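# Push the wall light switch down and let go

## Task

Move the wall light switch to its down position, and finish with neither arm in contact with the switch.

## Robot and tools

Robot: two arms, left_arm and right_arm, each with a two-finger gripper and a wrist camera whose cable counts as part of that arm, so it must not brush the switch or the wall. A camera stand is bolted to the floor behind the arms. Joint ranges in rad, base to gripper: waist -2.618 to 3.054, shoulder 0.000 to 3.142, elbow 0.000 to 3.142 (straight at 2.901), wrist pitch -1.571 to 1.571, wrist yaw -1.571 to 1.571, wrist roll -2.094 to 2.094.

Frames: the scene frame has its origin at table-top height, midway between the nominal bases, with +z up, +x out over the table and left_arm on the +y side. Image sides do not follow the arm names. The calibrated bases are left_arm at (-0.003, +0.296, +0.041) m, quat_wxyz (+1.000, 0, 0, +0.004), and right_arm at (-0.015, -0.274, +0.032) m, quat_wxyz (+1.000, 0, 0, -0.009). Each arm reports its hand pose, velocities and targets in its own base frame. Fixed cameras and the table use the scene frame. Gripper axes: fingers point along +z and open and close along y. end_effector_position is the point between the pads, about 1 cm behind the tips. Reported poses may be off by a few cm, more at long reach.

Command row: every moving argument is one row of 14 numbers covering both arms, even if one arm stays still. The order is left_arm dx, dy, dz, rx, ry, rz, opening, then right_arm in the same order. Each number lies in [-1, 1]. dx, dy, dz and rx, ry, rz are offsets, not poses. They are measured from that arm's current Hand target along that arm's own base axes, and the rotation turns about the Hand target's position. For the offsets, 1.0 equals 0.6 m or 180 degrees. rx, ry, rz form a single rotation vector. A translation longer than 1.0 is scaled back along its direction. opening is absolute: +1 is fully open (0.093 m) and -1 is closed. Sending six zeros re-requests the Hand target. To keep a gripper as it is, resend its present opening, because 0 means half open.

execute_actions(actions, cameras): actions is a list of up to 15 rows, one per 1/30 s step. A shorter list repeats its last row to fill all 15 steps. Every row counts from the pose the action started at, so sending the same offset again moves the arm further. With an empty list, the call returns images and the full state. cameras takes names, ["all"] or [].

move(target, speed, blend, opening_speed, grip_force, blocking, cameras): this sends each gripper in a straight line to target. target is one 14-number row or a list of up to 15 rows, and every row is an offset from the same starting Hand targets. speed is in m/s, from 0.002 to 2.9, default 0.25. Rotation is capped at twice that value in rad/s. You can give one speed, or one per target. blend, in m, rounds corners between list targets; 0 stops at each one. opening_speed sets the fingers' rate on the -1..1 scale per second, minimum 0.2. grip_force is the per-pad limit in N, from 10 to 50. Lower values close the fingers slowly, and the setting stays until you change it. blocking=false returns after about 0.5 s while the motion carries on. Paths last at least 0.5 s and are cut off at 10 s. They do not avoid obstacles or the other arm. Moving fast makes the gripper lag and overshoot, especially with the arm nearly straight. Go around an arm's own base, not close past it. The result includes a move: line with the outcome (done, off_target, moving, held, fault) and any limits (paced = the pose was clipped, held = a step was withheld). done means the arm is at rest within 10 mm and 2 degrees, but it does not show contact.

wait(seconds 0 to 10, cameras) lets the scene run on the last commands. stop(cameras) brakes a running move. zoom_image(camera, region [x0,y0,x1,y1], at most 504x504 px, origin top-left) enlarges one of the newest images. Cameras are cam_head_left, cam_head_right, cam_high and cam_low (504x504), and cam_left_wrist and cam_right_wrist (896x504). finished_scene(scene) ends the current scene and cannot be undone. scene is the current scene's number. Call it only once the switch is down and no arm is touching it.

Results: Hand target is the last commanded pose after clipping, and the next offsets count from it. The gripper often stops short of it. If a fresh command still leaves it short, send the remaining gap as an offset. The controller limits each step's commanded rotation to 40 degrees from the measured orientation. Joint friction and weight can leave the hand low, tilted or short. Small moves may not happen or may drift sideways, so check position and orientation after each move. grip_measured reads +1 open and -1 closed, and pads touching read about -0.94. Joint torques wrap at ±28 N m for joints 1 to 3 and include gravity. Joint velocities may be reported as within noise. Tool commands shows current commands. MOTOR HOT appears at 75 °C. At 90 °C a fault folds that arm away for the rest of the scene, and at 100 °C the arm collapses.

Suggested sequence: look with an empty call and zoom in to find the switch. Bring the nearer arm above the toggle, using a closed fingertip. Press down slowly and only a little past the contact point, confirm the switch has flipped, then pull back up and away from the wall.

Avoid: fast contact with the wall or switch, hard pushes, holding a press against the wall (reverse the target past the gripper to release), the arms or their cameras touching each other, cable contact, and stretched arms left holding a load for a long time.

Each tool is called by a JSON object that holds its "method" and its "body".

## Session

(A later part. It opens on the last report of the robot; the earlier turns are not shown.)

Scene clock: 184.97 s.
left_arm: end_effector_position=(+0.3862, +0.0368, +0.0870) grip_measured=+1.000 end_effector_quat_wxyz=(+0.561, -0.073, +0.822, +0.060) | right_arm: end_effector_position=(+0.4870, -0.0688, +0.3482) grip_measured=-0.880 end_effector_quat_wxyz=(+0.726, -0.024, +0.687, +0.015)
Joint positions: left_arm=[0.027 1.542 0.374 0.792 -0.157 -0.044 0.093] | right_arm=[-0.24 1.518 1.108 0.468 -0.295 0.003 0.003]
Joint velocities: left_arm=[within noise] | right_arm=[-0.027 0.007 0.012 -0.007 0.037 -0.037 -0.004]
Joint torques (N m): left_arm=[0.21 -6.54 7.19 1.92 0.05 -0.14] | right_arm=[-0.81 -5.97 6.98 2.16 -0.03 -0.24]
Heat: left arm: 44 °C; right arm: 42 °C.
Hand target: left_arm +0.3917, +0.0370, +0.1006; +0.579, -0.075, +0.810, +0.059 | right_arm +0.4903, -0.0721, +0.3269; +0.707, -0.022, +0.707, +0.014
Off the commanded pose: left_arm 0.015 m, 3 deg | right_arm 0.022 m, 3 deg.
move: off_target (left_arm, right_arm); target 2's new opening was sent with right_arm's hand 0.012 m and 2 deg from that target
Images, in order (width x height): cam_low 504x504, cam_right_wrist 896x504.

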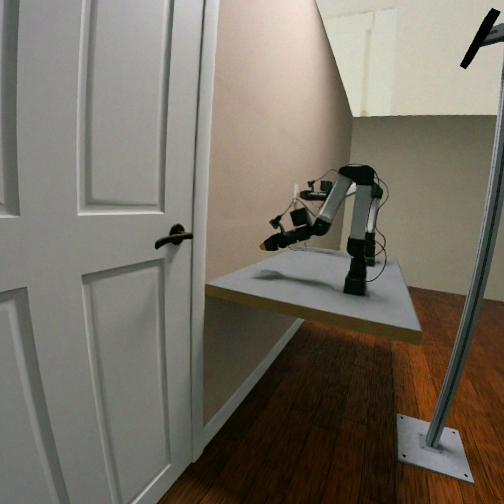

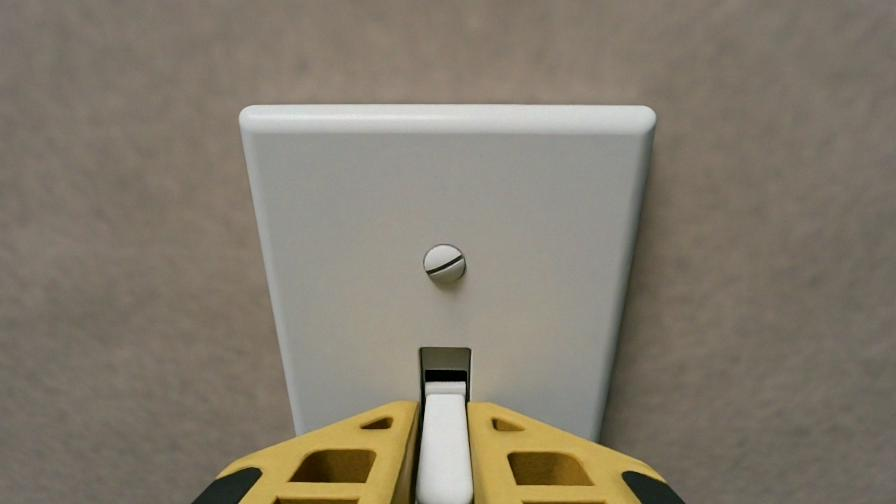

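{"method": "move", "body": {"target": [[0,0,0,0,0,0,1,-0.003,0,0.01,0,0,0,-0.2],[0,0,0,0,0,0,1,-0.15,0,0.01,0,0,0,-0.2]], "cameras": ["cam_low","cam_right_wrist"], "speed": [0.1,0.2], "opening_speed": 1.5}}

{"method": "zoom_image", "body": {"camera": "cam_right_wrist", "region": [300, 100, 600, 500]}}

Scene clock: 192.50 s.
left_arm: end_effector_position=(+0.3862, +0.0368, +0.0870) grip_measured=+1.000 end_effector_quat_wxyz=(+0.561, -0.073, +0.822, +0.060) | right_arm: end_effector_position=(+0.4024, -0.0734, +0.3383) grip_measured=-0.202 end_effector_quat_wxyz=(+0.712, -0.018, +0.702, +0.011)
Joint positions: left_arm=[0.027 1.542 0.374 0.792 -0.157 -0.044 0.093] | right_arm=[-0.33 1.192 0.857 0.351 -0.372 -0.005 0.035]
Joint torques (N m): left_arm=[0.12 -6.63 7.23 1.94 0.06 -0.19] | right_arm=[-0.72 -5.15 7.36 2.27 -0.15 -0.09]
Heat: left arm: 44 °C; right arm: 43 °C.
Hand target: left_arm +0.3917, +0.0370, +0.1006; +0.579, -0.075, +0.810, +0.059 | right_arm +0.4002, -0.0722, +0.3329; +0.707, -0.022, +0.707, +0.014
Off the commanded pose: left_arm 0.015 m, 3 deg | right_arm 0.006 m, 1 deg.
move: off_target (left_arm)
Images, in order (width x height): cam_low 504x504, cam_right_wrist 896x504.

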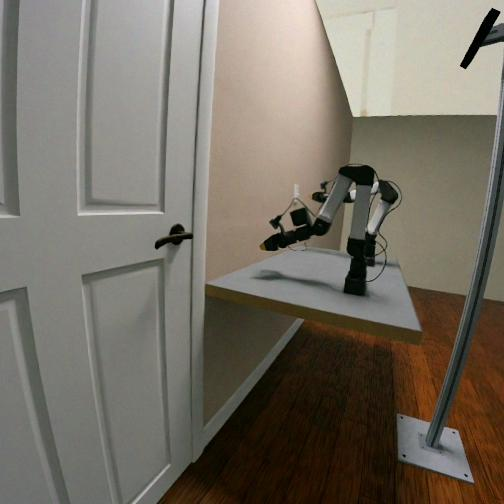

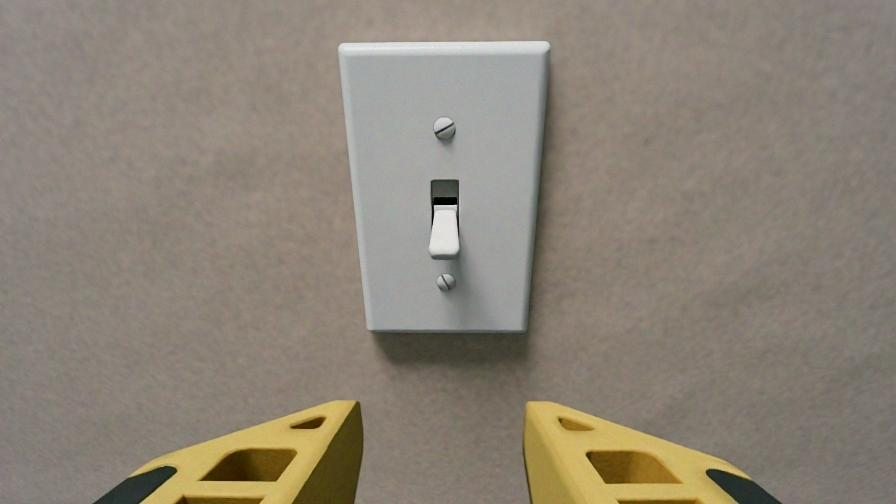

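Scaled by 1.260 from the camera's 896x504 image, which has a finer 1280x720 frame.

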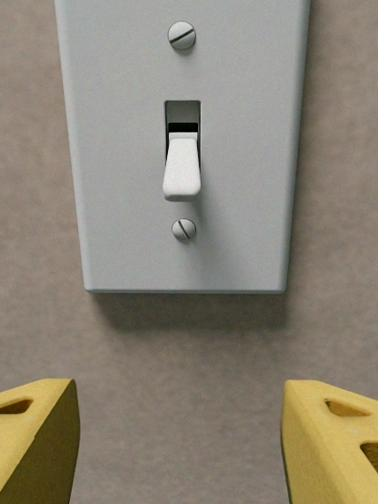

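Flipped down.

{"method": "finished_scene", "body": {"scene": 2}}

The scene is finished: the task was done.


## Next scene

The same job, from a new start.

{"method": "execute_actions", "body": {"actions": []}}

Scene clock: 0.00 s.
left_arm: end_effector_position=(+0.3898, -0.0019, +0.0920) grip_measured=+1.000 end_effector_quat_wxyz=(+0.576, -0.014, +0.816, +0.038) | right_arm: end_effector_position=(+0.3859, -0.0023, +0.0751) grip_measured=+1.000 end_effector_quat_wxyz=(+0.558, +0.026, +0.826, -0.068)
Joint positions: left_arm=[-0.065 1.551 0.365 0.842 -0.139 0 0.093] | right_arm=[0.092 1.6 0.357 0.856 0.226 0.002 0.093]
Joint velocities: within noise
Joint torques (N m): no reading
Motor temperatures (°C): left_arm=[24 34 35 33 23 25 22] | right_arm=[25 31 32 33 23 25 26]
Heat: left arm: 35 °C; right arm: 33 °C.
Hand target: left_arm +0.3950, -0.0022, +0.1056; +0.594, -0.015, +0.804, +0.037 | right_arm +0.3876, -0.0021, +0.0787; +0.562, +0.026, +0.824, -0.067
Tool commands: left_gripper/opening=+1.0 right_gripper/opening=+1.0

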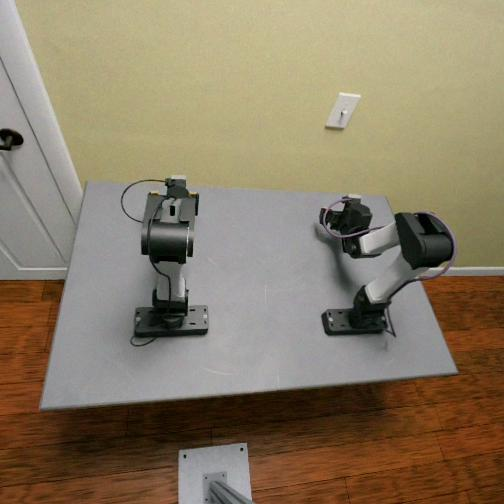

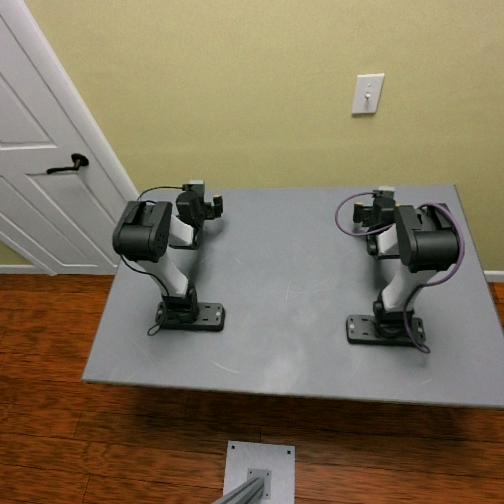

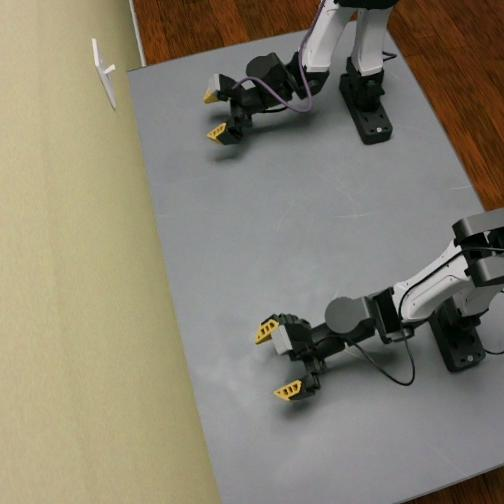

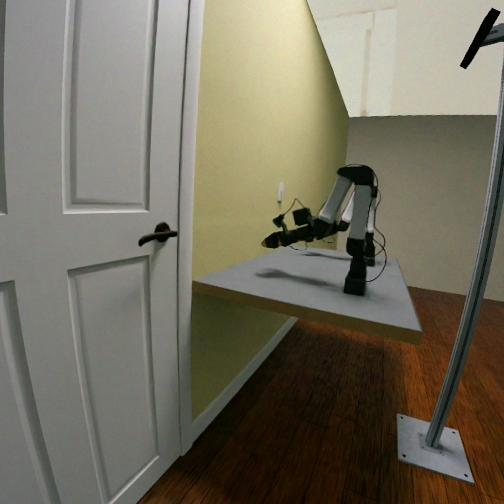

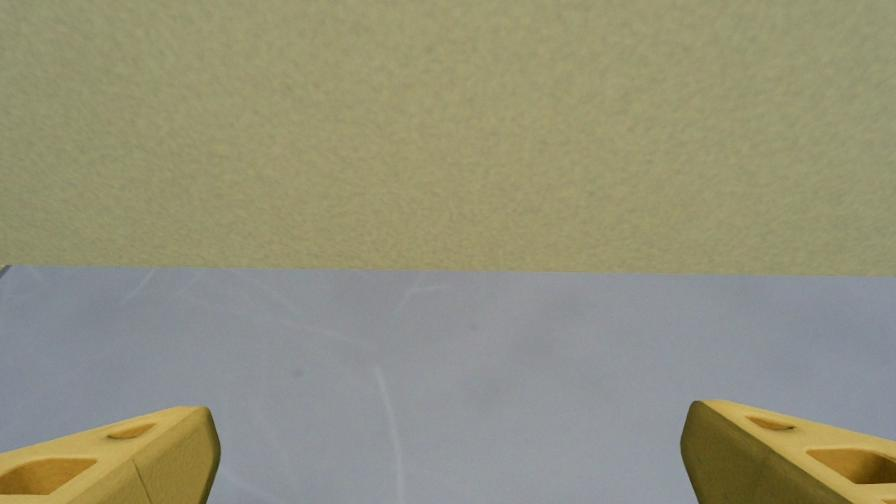

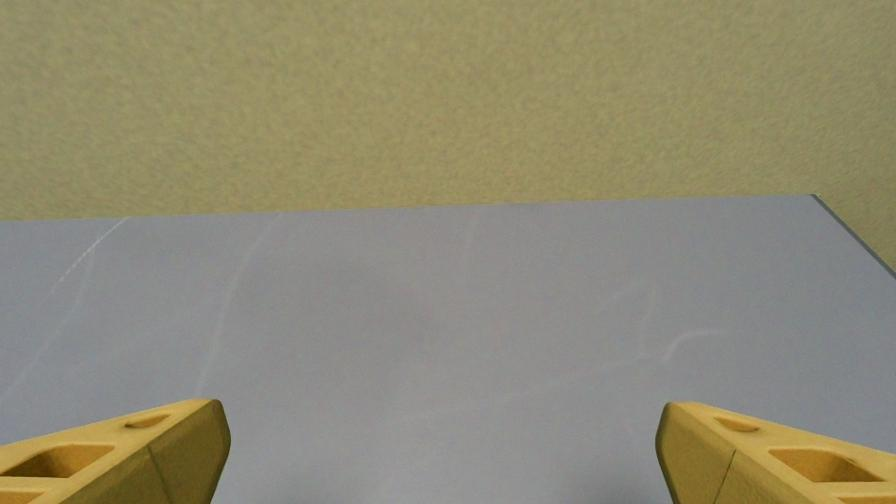

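{"method": "move", "body": {"target": [0,0,0,0,0,0,1,0.057,0.078,0.489,0.0184,-0.1182,0.0583,-0.2], "cameras": ["cam_low","cam_right_wrist"], "speed": 0.3}}

{"method": "zoom_image", "body": {"camera": "cam_low", "region": [245, 150, 345, 250]}}

Scene clock: 22.83 s.
left_arm: end_effector_position=(+0.3898, -0.0019, +0.0920) grip_measured=+1.000 end_effector_quat_wxyz=(+0.576, -0.014, +0.816, +0.038) | right_arm: end_effector_position=(+0.4196, +0.0393, +0.3689) grip_measured=-0.198 end_effector_quat_wxyz=(+0.708, -0.011, +0.707, +0.008)
Joint positions: left_arm=[-0.065 1.551 0.365 0.842 -0.139 0 0.093] | right_arm=[0.137 1.213 1.004 0.211 0.11 -0.005 0.036]
Joint torques (N m): left_arm=[0.03 -6.79 7.05 1.95 0.04 -0.17] | right_arm=[0.23 -3.99 10.61 2.23 -0.17 -0.05]
Motor temperatures (°C): left_arm=[24 36 36 39 23 25 22] | right_arm=[25 32 33 37 23 25 26]
Heat: left arm: 39 °C; right arm: 37 °C.
Hand target: left_arm +0.3950, -0.0022, +0.1056; +0.594, -0.015, +0.804, +0.037 | right_arm +0.4218, +0.0447, +0.3720; +0.707, -0.021, +0.707, +0.014
Off the commanded pose: left_arm 0.015 m, 3 deg | right_arm 0.007 m, 1 deg.
move: off_target (left_arm)
Images, in order (width x height): cam_low 504x504, cam_right_wrist 896x504.

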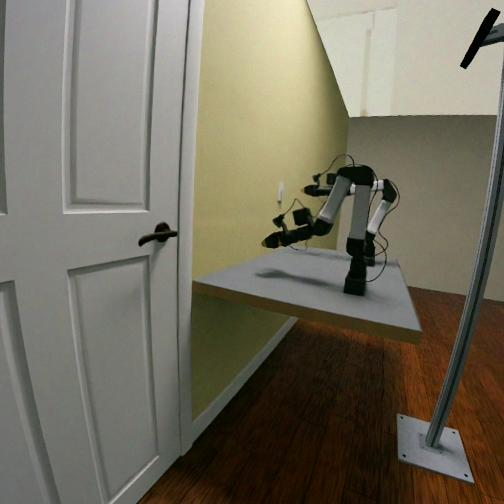

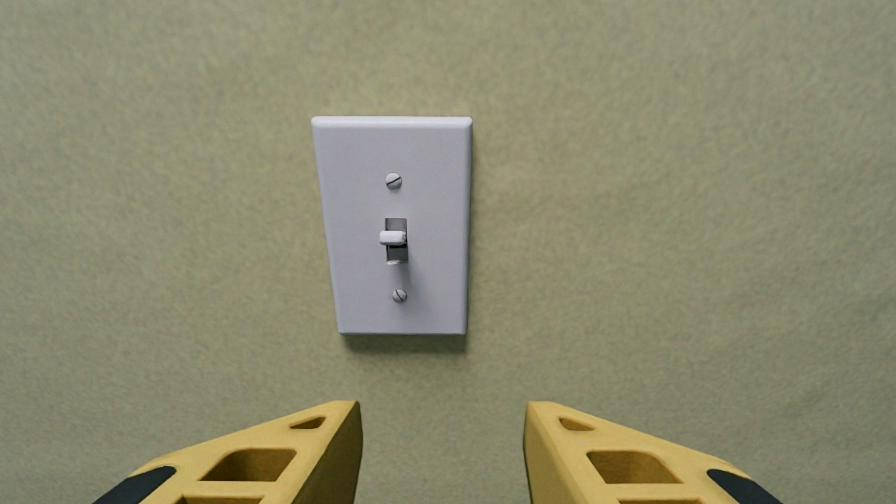

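Scaled by 5.040 from the camera's 504x504 image, which has a finer 720x720 frame.

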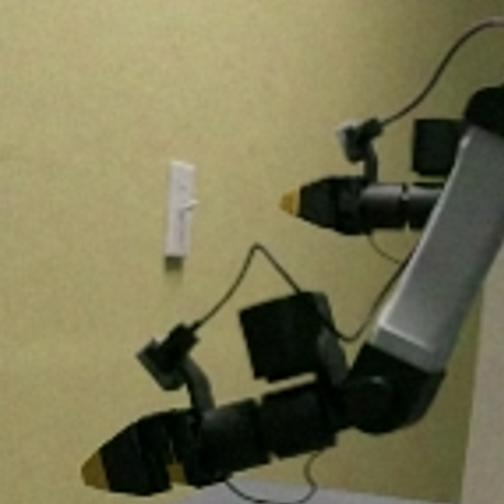

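{"method": "move", "body": {"target": [0,0,0,0,0,0,1,0.15,0.034,0.012,0,0,0,-0.2], "cameras": ["cam_low","cam_right_wrist"], "speed": 0.2}}

{"method": "zoom_image", "body": {"camera": "cam_low", "region": [245, 150, 345, 250]}}

Scene clock: 39.20 s.
left_arm: end_effector_position=(+0.3898, -0.0019, +0.0920) grip_measured=+1.000 end_effector_quat_wxyz=(+0.576, -0.014, +0.816, +0.038) | right_arm: end_effector_position=(+0.5079, +0.0627, +0.3691) grip_measured=-0.198 end_effector_quat_wxyz=(+0.697, -0.020, +0.716, +0.014)
Joint positions: left_arm=[-0.065 1.551 0.365 0.842 -0.139 0 0.093] | right_arm=[0.159 1.563 1.315 0.22 0.11 -0.005 0.036]
Joint torques (N m): left_arm=[0.23 -6.72 7.05 1.98 0.04 -0.17] | right_arm=[0.13 -6.69 11.4 2.5 0.1 -0.06]
Heat: left arm: 40 °C; right arm: 40 °C.
Hand target: left_arm +0.3950, -0.0022, +0.1056; +0.594, -0.015, +0.804, +0.037 | right_arm +0.5119, +0.0649, +0.3793; +0.707, -0.021, +0.707, +0.014
Off the commanded pose: left_arm 0.015 m, 3 deg | right_arm 0.011 m, 2 deg.
move: off_target (left_arm, right_arm)
Images, in order (width x height): cam_low 504x504, cam_right_wrist 896x504.

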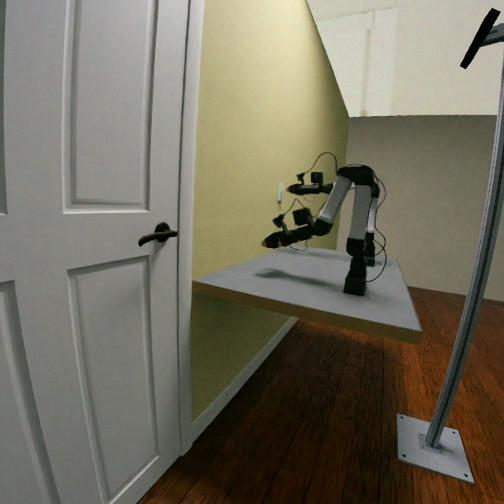

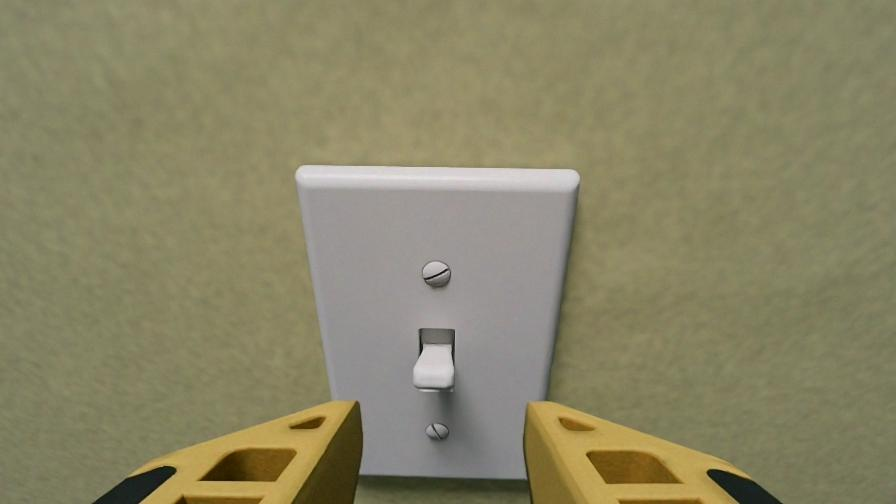

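Scaled by 5.040 from the camera's 504x504 image, which has a finer 720x720 frame.

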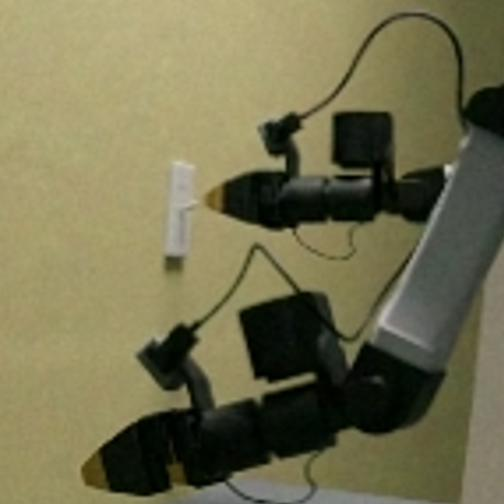

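{"method": "move", "body": {"target": [[0,0,0,0,0,0,1,0.047,0.0045,0.003,0,0,0,-0.2],[0,0,0,0,0,0,1,0.047,0.0045,0.003,0,0,0,-0.95],[0,0,0,0,0,0,1,0.047,0.0045,-0.082,0,0,0,-0.95]], "cameras": ["cam_low","cam_right_wrist"], "speed": [0.12,0.1,0.06], "opening_speed": 1.0}}

{"method": "move", "body": {"target": [[0,0,0,0,0,0,1,-0.003,0,0.01,0,0,0,-0.2],[0,0,0,0,0,0,1,-0.15,0,0.01,0,0,0,-0.2]], "cameras": ["cam_low","cam_right_wrist"], "speed": [0.1,0.2], "opening_speed": 1.5}}

{"method": "zoom_image", "body": {"camera": "cam_right_wrist", "region": [300, 0, 600, 400]}}

Scene clock: 64.83 s.
left_arm: end_effector_position=(+0.3898, -0.0019, +0.0920) grip_measured=+1.000 end_effector_quat_wxyz=(+0.576, -0.014, +0.816, +0.038) | right_arm: end_effector_position=(+0.5380, +0.0671, +0.3518) grip_measured=-0.890 end_effector_quat_wxyz=(+0.729, -0.018, +0.684, +0.012)
Joint positions: left_arm=[-0.065 1.551 0.365 0.842 -0.139 0 0.093] | right_arm=[0.16 1.692 1.296 0.459 0.118 -0.017 0.003]
Joint torques (N m): left_arm=[0.09 -6.89 6.98 1.96 0.03 -0.17] | right_arm=[-0.51 -8.14 6.9 1.93 -0.24 0.2]
Heat: left arm: 41 °C; right arm: 41 °C.
Hand target: left_arm +0.3950, -0.0022, +0.1056; +0.594, -0.015, +0.804, +0.037 | right_arm +0.5400, +0.0678, +0.3301; +0.707, -0.021, +0.707, +0.014
Off the commanded pose: left_arm 0.015 m, 3 deg | right_arm 0.022 m, 4 deg.
move: off_target (left_arm, right_arm)
Images, in order (width x height): cam_low 504x504, cam_right_wrist 896x504.

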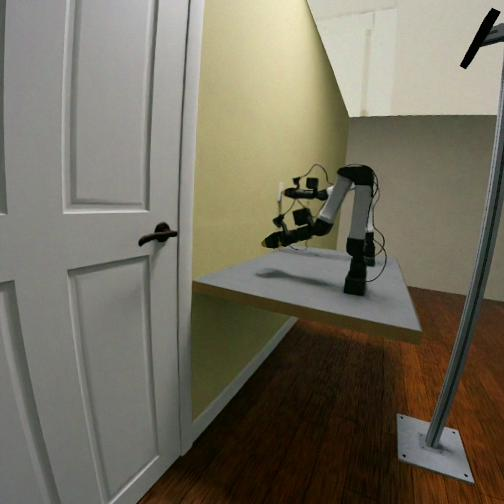

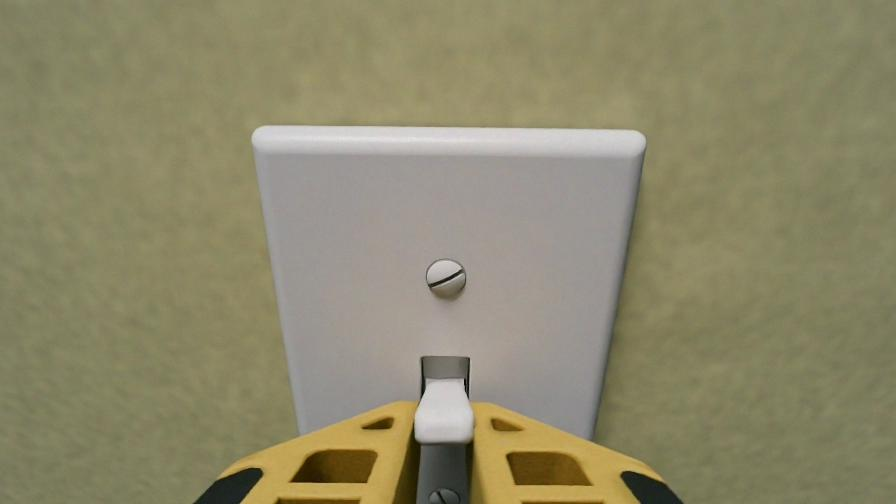

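Scene clock: 66.80 s.
left_arm: end_effector_position=(+0.3898, -0.0019, +0.0920) grip_measured=+1.000 end_effector_quat_wxyz=(+0.576, -0.014, +0.816, +0.038) | right_arm: end_effector_position=(+0.4533, +0.0682, +0.3383) grip_measured=-0.202 end_effector_quat_wxyz=(+0.710, -0.025, +0.704, +0.015)
Joint positions: left_arm=[-0.065 1.551 0.365 0.842 -0.139 0 0.093] | right_arm=[0.204 1.371 0.987 0.392 0.148 -0.016 0.035]
Joint torques (N m): left_arm=[0.14 -6.79 6.99 1.96 0.06 -0.17] | right_arm=[0.1 -7.09 7.49 2.25 0.16 0.05]
Heat: left arm: 41 °C; right arm: 41 °C.
Hand target: left_arm +0.3950, -0.0022, +0.1056; +0.594, -0.015, +0.804, +0.037 | right_arm +0.4500, +0.0678, +0.3361; +0.707, -0.021, +0.706, +0.014
Off the commanded pose: left_arm 0.015 m, 3 deg | right_arm 0.004 m, 1 deg.
move: off_target (left_arm)
Images, in order (width x height): cam_low 504x504, cam_right_wrist 896x504.

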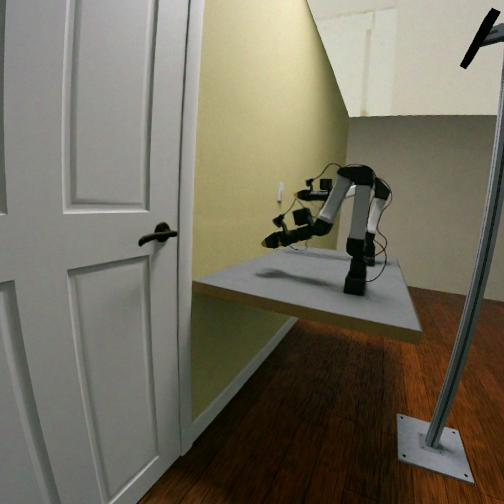

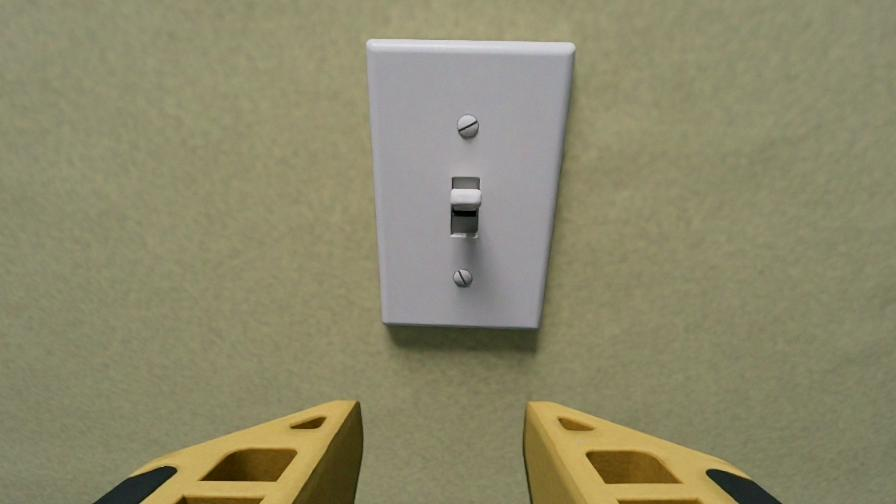

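Scaled by 1.260 from the camera's 896x504 image, which has a finer 1280x720 frame.

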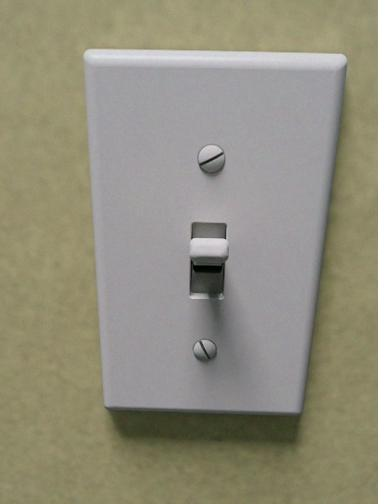

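{"method": "move", "body": {"target": [[0,0,0,0,0,0,1,0.02,-0.008,0.082,0,0,0,-0.2],[0,0,0,0,0,0,1,0.1,-0.009,0.082,0,0,0,-0.2]], "cameras": ["cam_low","cam_right_wrist"], "speed": [0.2,0.2], "blend": [0.01,0]}}

{"method": "zoom_image", "body": {"camera": "cam_low", "region": [245, 150, 345, 250]}}

Scene clock: 81.87 s.
left_arm: end_effector_position=(+0.3898, -0.0019, +0.0920) grip_measured=+1.000 end_effector_quat_wxyz=(+0.576, -0.014, +0.816, +0.038) | right_arm: end_effector_position=(+0.5080, +0.0618, +0.3762) grip_measured=-0.202 end_effector_quat_wxyz=(+0.702, -0.020, +0.712, +0.007)
Joint positions: left_arm=[-0.065 1.551 0.365 0.842 -0.139 0 0.093] | right_arm=[0.162 1.563 1.332 0.216 0.124 -0.016 0.035]
Joint torques (N m): left_arm=[0.14 -6.76 6.94 1.95 0.04 -0.17] | right_arm=[-0.7 -7.31 11.38 2.29 -0.16 0.05]
Motor temperatures (°C): left_arm=[24 37 38 42 23 25 22] | right_arm=[25 35 37 43 23 25 26]
Heat: left arm: 42 °C; right arm: 43 °C.
Hand target: left_arm +0.3950, -0.0022, +0.1056; +0.594, -0.015, +0.804, +0.037 | right_arm +0.5101, +0.0622, +0.3852; +0.707, -0.021, +0.707, +0.014
Off the commanded pose: left_arm 0.015 m, 3 deg | right_arm 0.009 m, 1 deg.
move: off_target (left_arm)
Images, in order (width x height): cam_low 504x504, cam_right_wrist 896x504.

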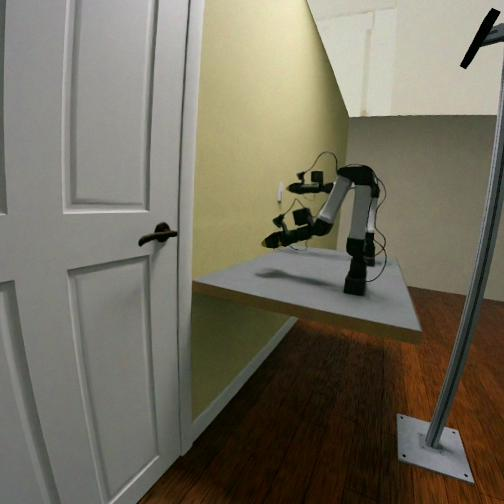

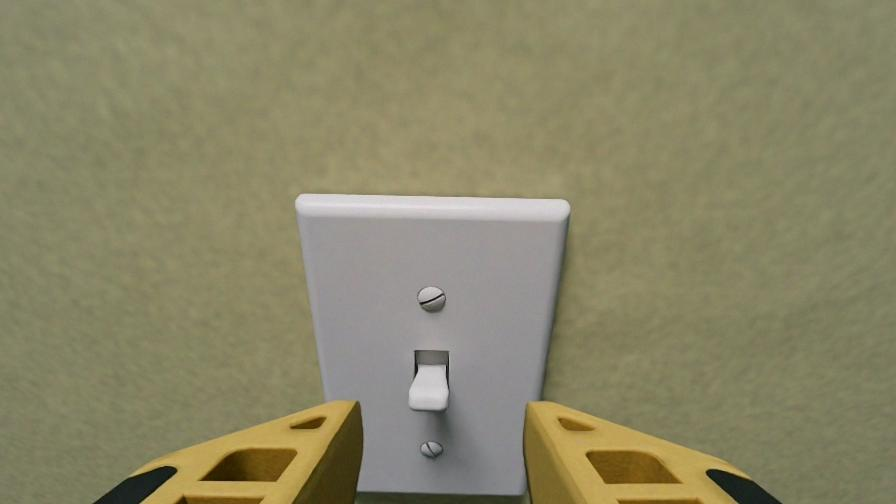

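Scaled by 5.040 from the camera's 504x504 image, which has a finer 720x720 frame.

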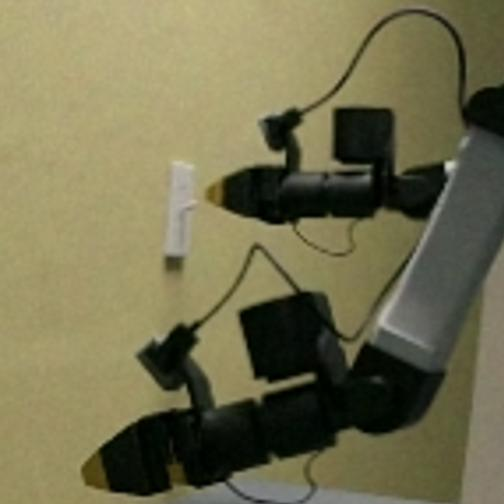

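{"method": "move", "body": {"target": [[0,0,0,0,0,0,1,0.058,0.0067,-0.017,0,0,0,-0.2],[0,0,0,0,0,0,1,0.058,0.0067,-0.017,0,0,0,-1],[0,0,0,0,0,0,1,0.058,0.0067,-0.095,0,0,0,-1]], "cameras": ["cam_low","cam_right_wrist"], "speed": [0.12,0.1,0.06], "opening_speed": 1.0}}

{"method": "zoom_image", "body": {"camera": "cam_low", "region": [245, 150, 345, 250]}}

{"method": "move", "body": {"target": [[0,0,0,0,0,0,1,-0.003,0,0.01,0,0,0,-0.2],[0,0,0,0,0,0,1,-0.13,0,0.01,0,0,0,-0.2]], "cameras": ["cam_low","cam_right_wrist"], "speed": [0.1,0.2], "opening_speed": 1.5}}

Scene clock: 101.70 s.
left_arm: end_effector_position=(+0.3898, -0.0019, +0.0920) grip_measured=+1.000 end_effector_quat_wxyz=(+0.576, -0.014, +0.816, +0.038) | right_arm: end_effector_position=(+0.5395, +0.0670, +0.3547) grip_measured=-0.885 end_effector_quat_wxyz=(+0.730, -0.020, +0.683, +0.011)
Joint positions: left_arm=[-0.065 1.551 0.365 0.842 -0.139 0 0.093] | right_arm=[0.159 1.696 1.309 0.453 0.113 -0.021 0.003]
Joint torques (N m): left_arm=[0.23 -6.74 7.1 1.95 0.05 -0.15] | right_arm=[-0.79 -7.27 6.84 2.01 0.22 0.08]
Heat: left arm: 42 °C; right arm: 43 °C.
Hand target: left_arm +0.3950, -0.0022, +0.1056; +0.594, -0.015, +0.804, +0.037 | right_arm +0.5448, +0.0664, +0.3284; +0.707, -0.021, +0.706, +0.014
Off the commanded pose: left_arm 0.015 m, 3 deg | right_arm 0.027 m, 4 deg.
move: off_target (left_arm, right_arm); target 2's new opening was sent with right_arm's hand 0.012 m and 2 deg from that target
Images, in order (width x height): cam_low 504x504, cam_right_wrist 896x504.

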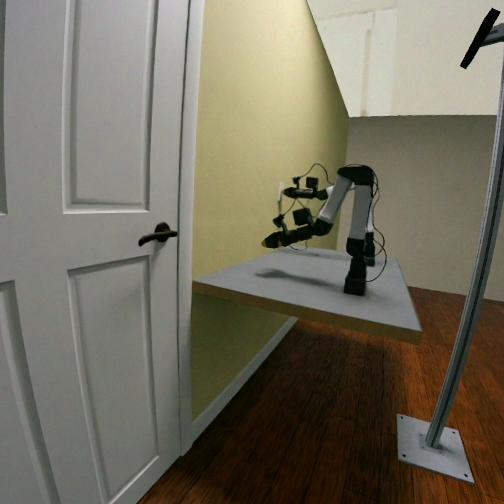

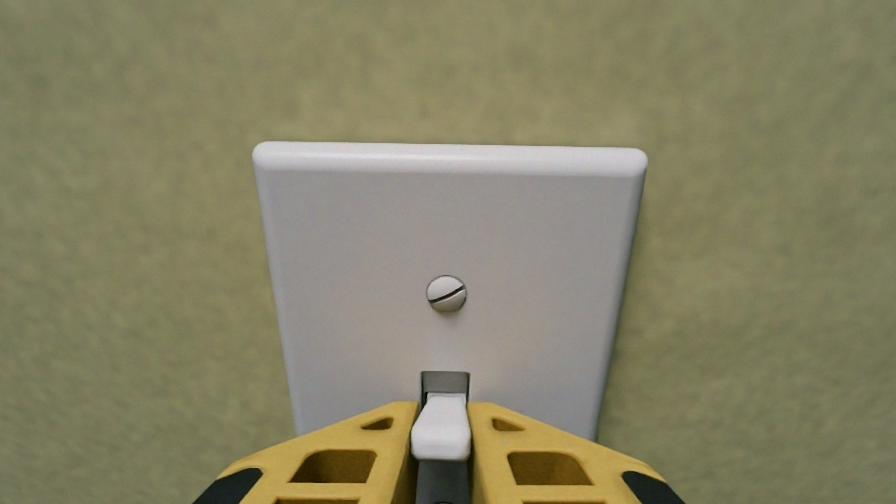

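Scaled by 5.040 from the camera's 504x504 image, which has a finer 720x720 frame.

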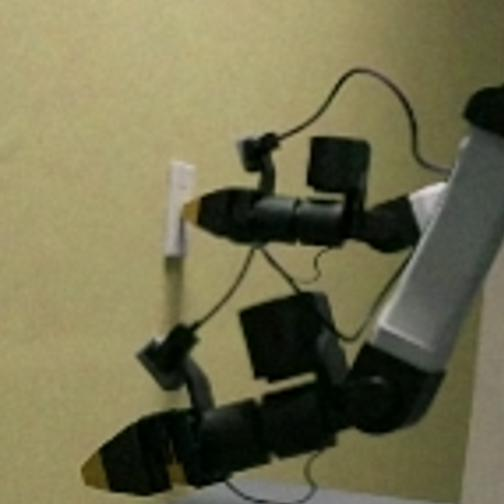

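Scene clock: 103.63 s.
left_arm: end_effector_position=(+0.3898, -0.0019, +0.0920) grip_measured=+1.000 end_effector_quat_wxyz=(+0.576, -0.014, +0.816, +0.038) | right_arm: end_effector_position=(+0.4706, +0.0669, +0.3337) grip_measured=-0.202 end_effector_quat_wxyz=(+0.707, -0.026, +0.707, +0.013)
Joint positions: left_arm=[-0.065 1.551 0.365 0.842 -0.139 0 0.093] | right_arm=[0.188 1.438 1.033 0.405 0.132 -0.018 0.035]
Joint torques (N m): left_arm=[0.02 -6.83 7.13 1.93 0.04 -0.17] | right_arm=[0.1 -7.8 7.46 2.31 0.15 0.07]
Heat: left arm: 42 °C; right arm: 43 °C.
Hand target: left_arm +0.3950, -0.0022, +0.1056; +0.594, -0.015, +0.804, +0.037 | right_arm +0.4669, +0.0663, +0.3341; +0.707, -0.021, +0.707, +0.014
Off the commanded pose: left_arm 0.015 m, 3 deg | right_arm 0.004 m, 1 deg.
move: off_target (left_arm)
Images, in order (width x height): cam_low 504x504, cam_right_wrist 896x504.

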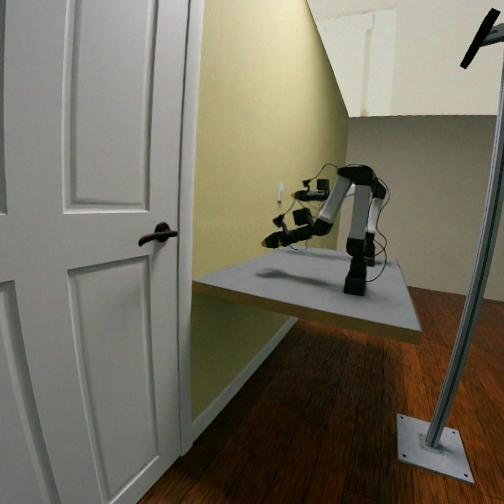

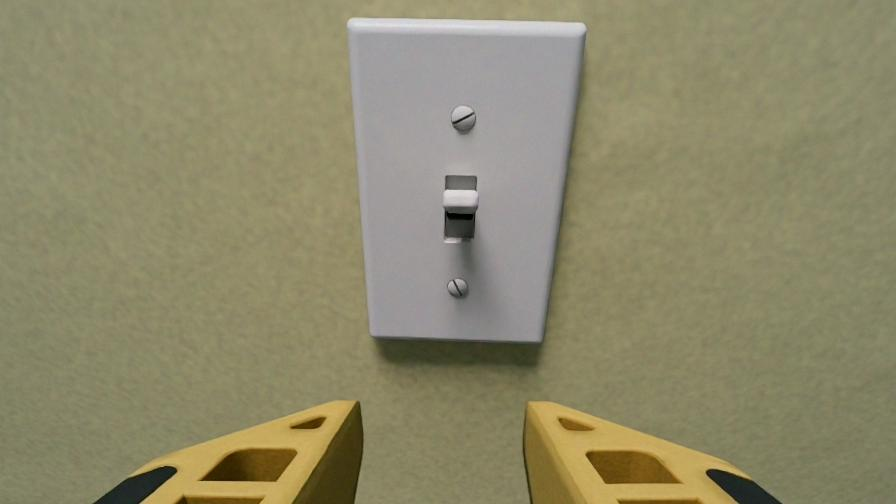

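{"method": "move", "body": {"target": [[0,0,0,0,0,0,1,0.04,0,0.085,0,0.03,0,-0.2],[0,0,0,0,0,0,1,0.135,0,0.073,0,0.03,0,-0.2],[0,0,0,0,0,0,1,0.135,0,0.073,0,0.03,0,-1],[0,0,0,0,0,0,1,0.135,0,-0.085,0,-0.14,0,-1]], "cameras": ["cam_low","cam_right_wrist"], "blend": [0.01,0,0,0], "speed": [0.2,0.15,0.1,0.12], "opening_speed": 1.2}}

{"method": "zoom_image", "body": {"camera": "cam_low", "region": [245, 150, 345, 250]}}

Scene clock: 128.80 s.
left_arm: end_effector_position=(+0.3898, -0.0019, +0.0920) grip_measured=+1.000 end_effector_quat_wxyz=(+0.576, -0.014, +0.816, +0.038) | right_arm: end_effector_position=(+0.5325, +0.0680, +0.3342) grip_measured=-0.891 end_effector_quat_wxyz=(+0.877, -0.022, +0.479, +0.013)
Joint positions: left_arm=[-0.065 1.551 0.365 0.842 -0.139 0 0.093] | right_arm=[0.151 2.002 1.125 1.449 0.075 -0.08 0.002]
Joint velocities: left_arm=[within noise] | right_arm=[0.007 -0.002 0.002 0.051 -0.3 -0.022 -0.007]
Joint torques (N m): left_arm=[0.13 -6.82 7.02 1.93 0.01 -0.16] | right_arm=[-0.64 -6.35 2.7 1.37 -0.38 0.07]
Heat: left arm: 43 °C; right arm: 42 °C.
Hand target: left_arm +0.3950, -0.0022, +0.1056; +0.594, -0.015, +0.804, +0.037 | right_arm +0.5478, +0.0664, +0.2834; +0.844, -0.023, +0.535, +0.009
Off the commanded pose: left_arm 0.015 m, 3 deg | right_arm 0.053 m, 7 deg.
move: off_target (left_arm, right_arm)
Images, in order (width x height): cam_low 504x504, cam_right_wrist 896x504.

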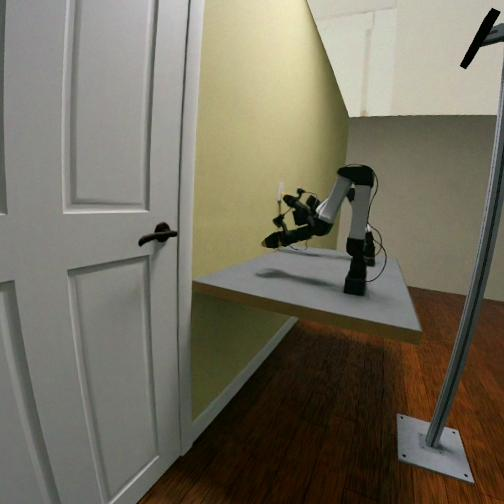

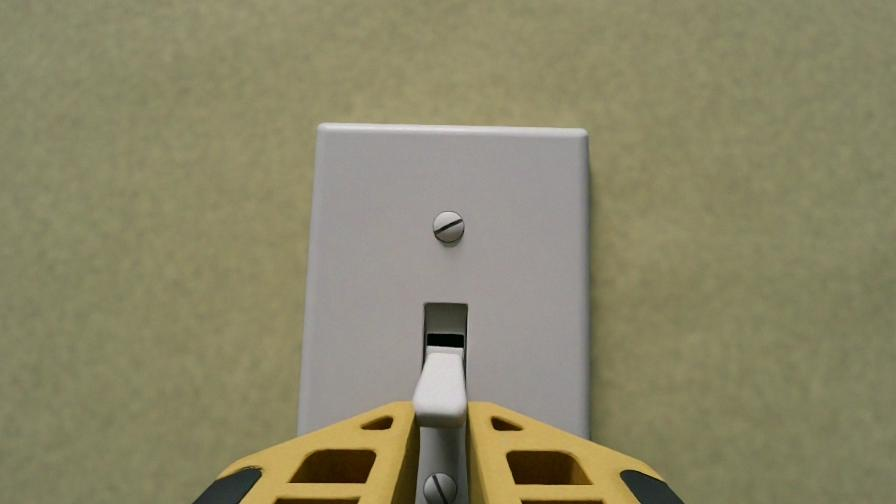

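Scaled by 5.040 from the camera's 504x504 image, which has a finer 720x720 frame.

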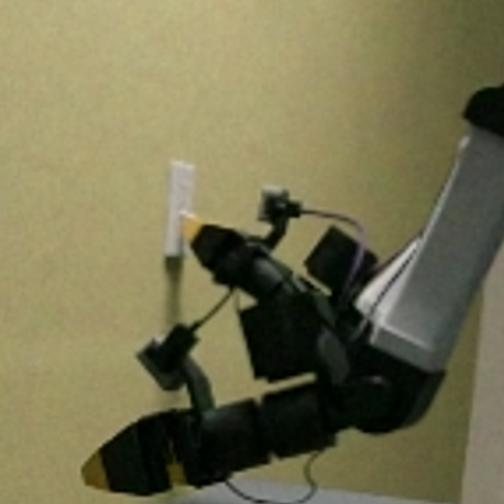

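{"method": "move", "body": {"target": [[0,0,0,0,0,0,1,-0.01,0,0.035,0,0,0,-0.2],[0,0,0,0,0,0,1,-0.12,0,0.035,0,0.08,0,-0.2]], "cameras": ["cam_low","cam_right_wrist"], "speed": [0.04,0.2]}}

{"method": "zoom_image", "body": {"camera": "cam_low", "region": [245, 150, 345, 250]}}

Scene clock: 138.00 s.
left_arm: end_effector_position=(+0.3898, -0.0019, +0.0920) grip_measured=+1.000 end_effector_quat_wxyz=(+0.576, -0.014, +0.816, +0.038) | right_arm: end_effector_position=(+0.4798, +0.0664, +0.3011) grip_measured=-0.202 end_effector_quat_wxyz=(+0.771, -0.028, +0.636, +0.009)
Joint positions: left_arm=[-0.065 1.551 0.365 0.842 -0.139 0 0.093] | right_arm=[0.18 1.595 0.85 0.937 0.122 -0.055 0.035]
Joint torques (N m): left_arm=[0.16 -6.79 7.08 1.96 0.03 -0.17] | right_arm=[0.16 -9.1 7.19 2.07 0.13 0.09]
Heat: left arm: 43 °C; right arm: 40 °C.
Hand target: left_arm +0.3950, -0.0022, +0.1056; +0.594, -0.015, +0.804, +0.037 | right_arm +0.4758, +0.0664, +0.3044; +0.771, -0.022, +0.637, +0.012
Off the commanded pose: left_arm 0.015 m, 3 deg | right_arm 0.005 m, 1 deg.
move: off_target (left_arm)
Images, in order (width x height): cam_low 504x504, cam_right_wrist 896x504.

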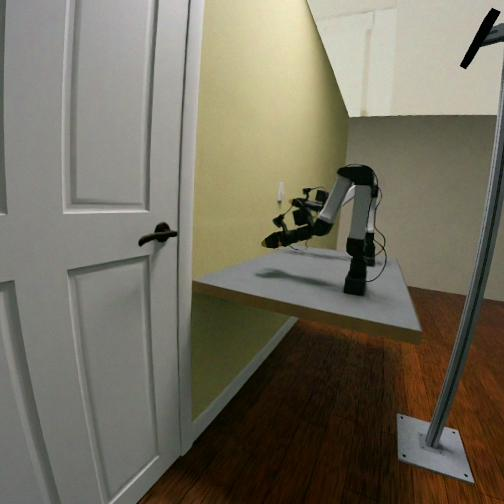

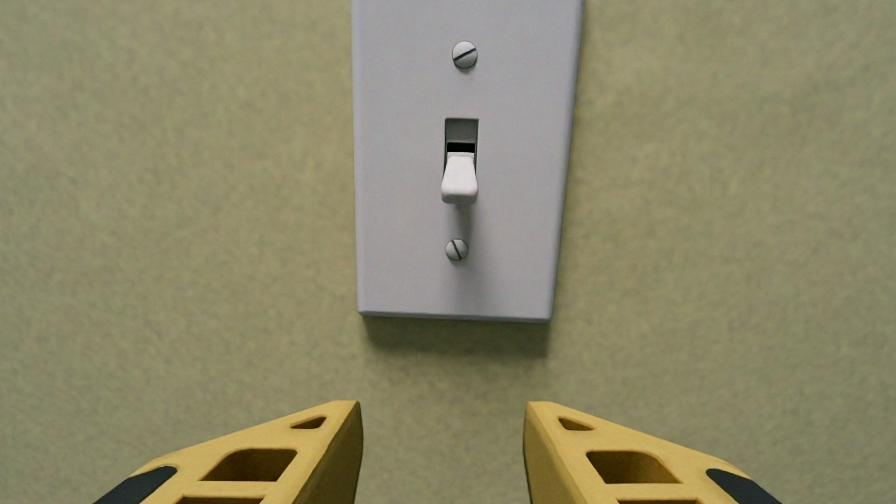

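Scaled by 5.040 from the camera's 504x504 image, which has a finer 720x720 frame.

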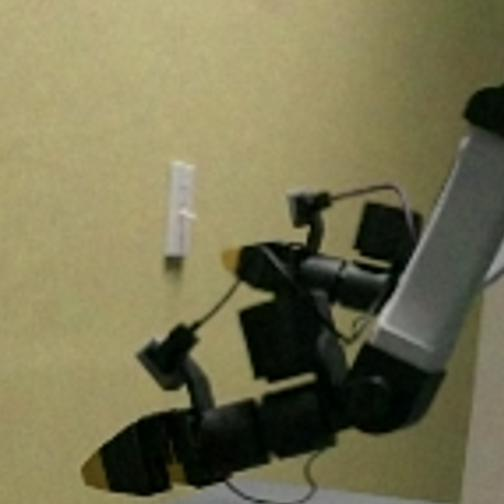

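Flipped down.

{"method": "finished_scene", "body": {"scene": 3}}

The scene is finished: the task was done.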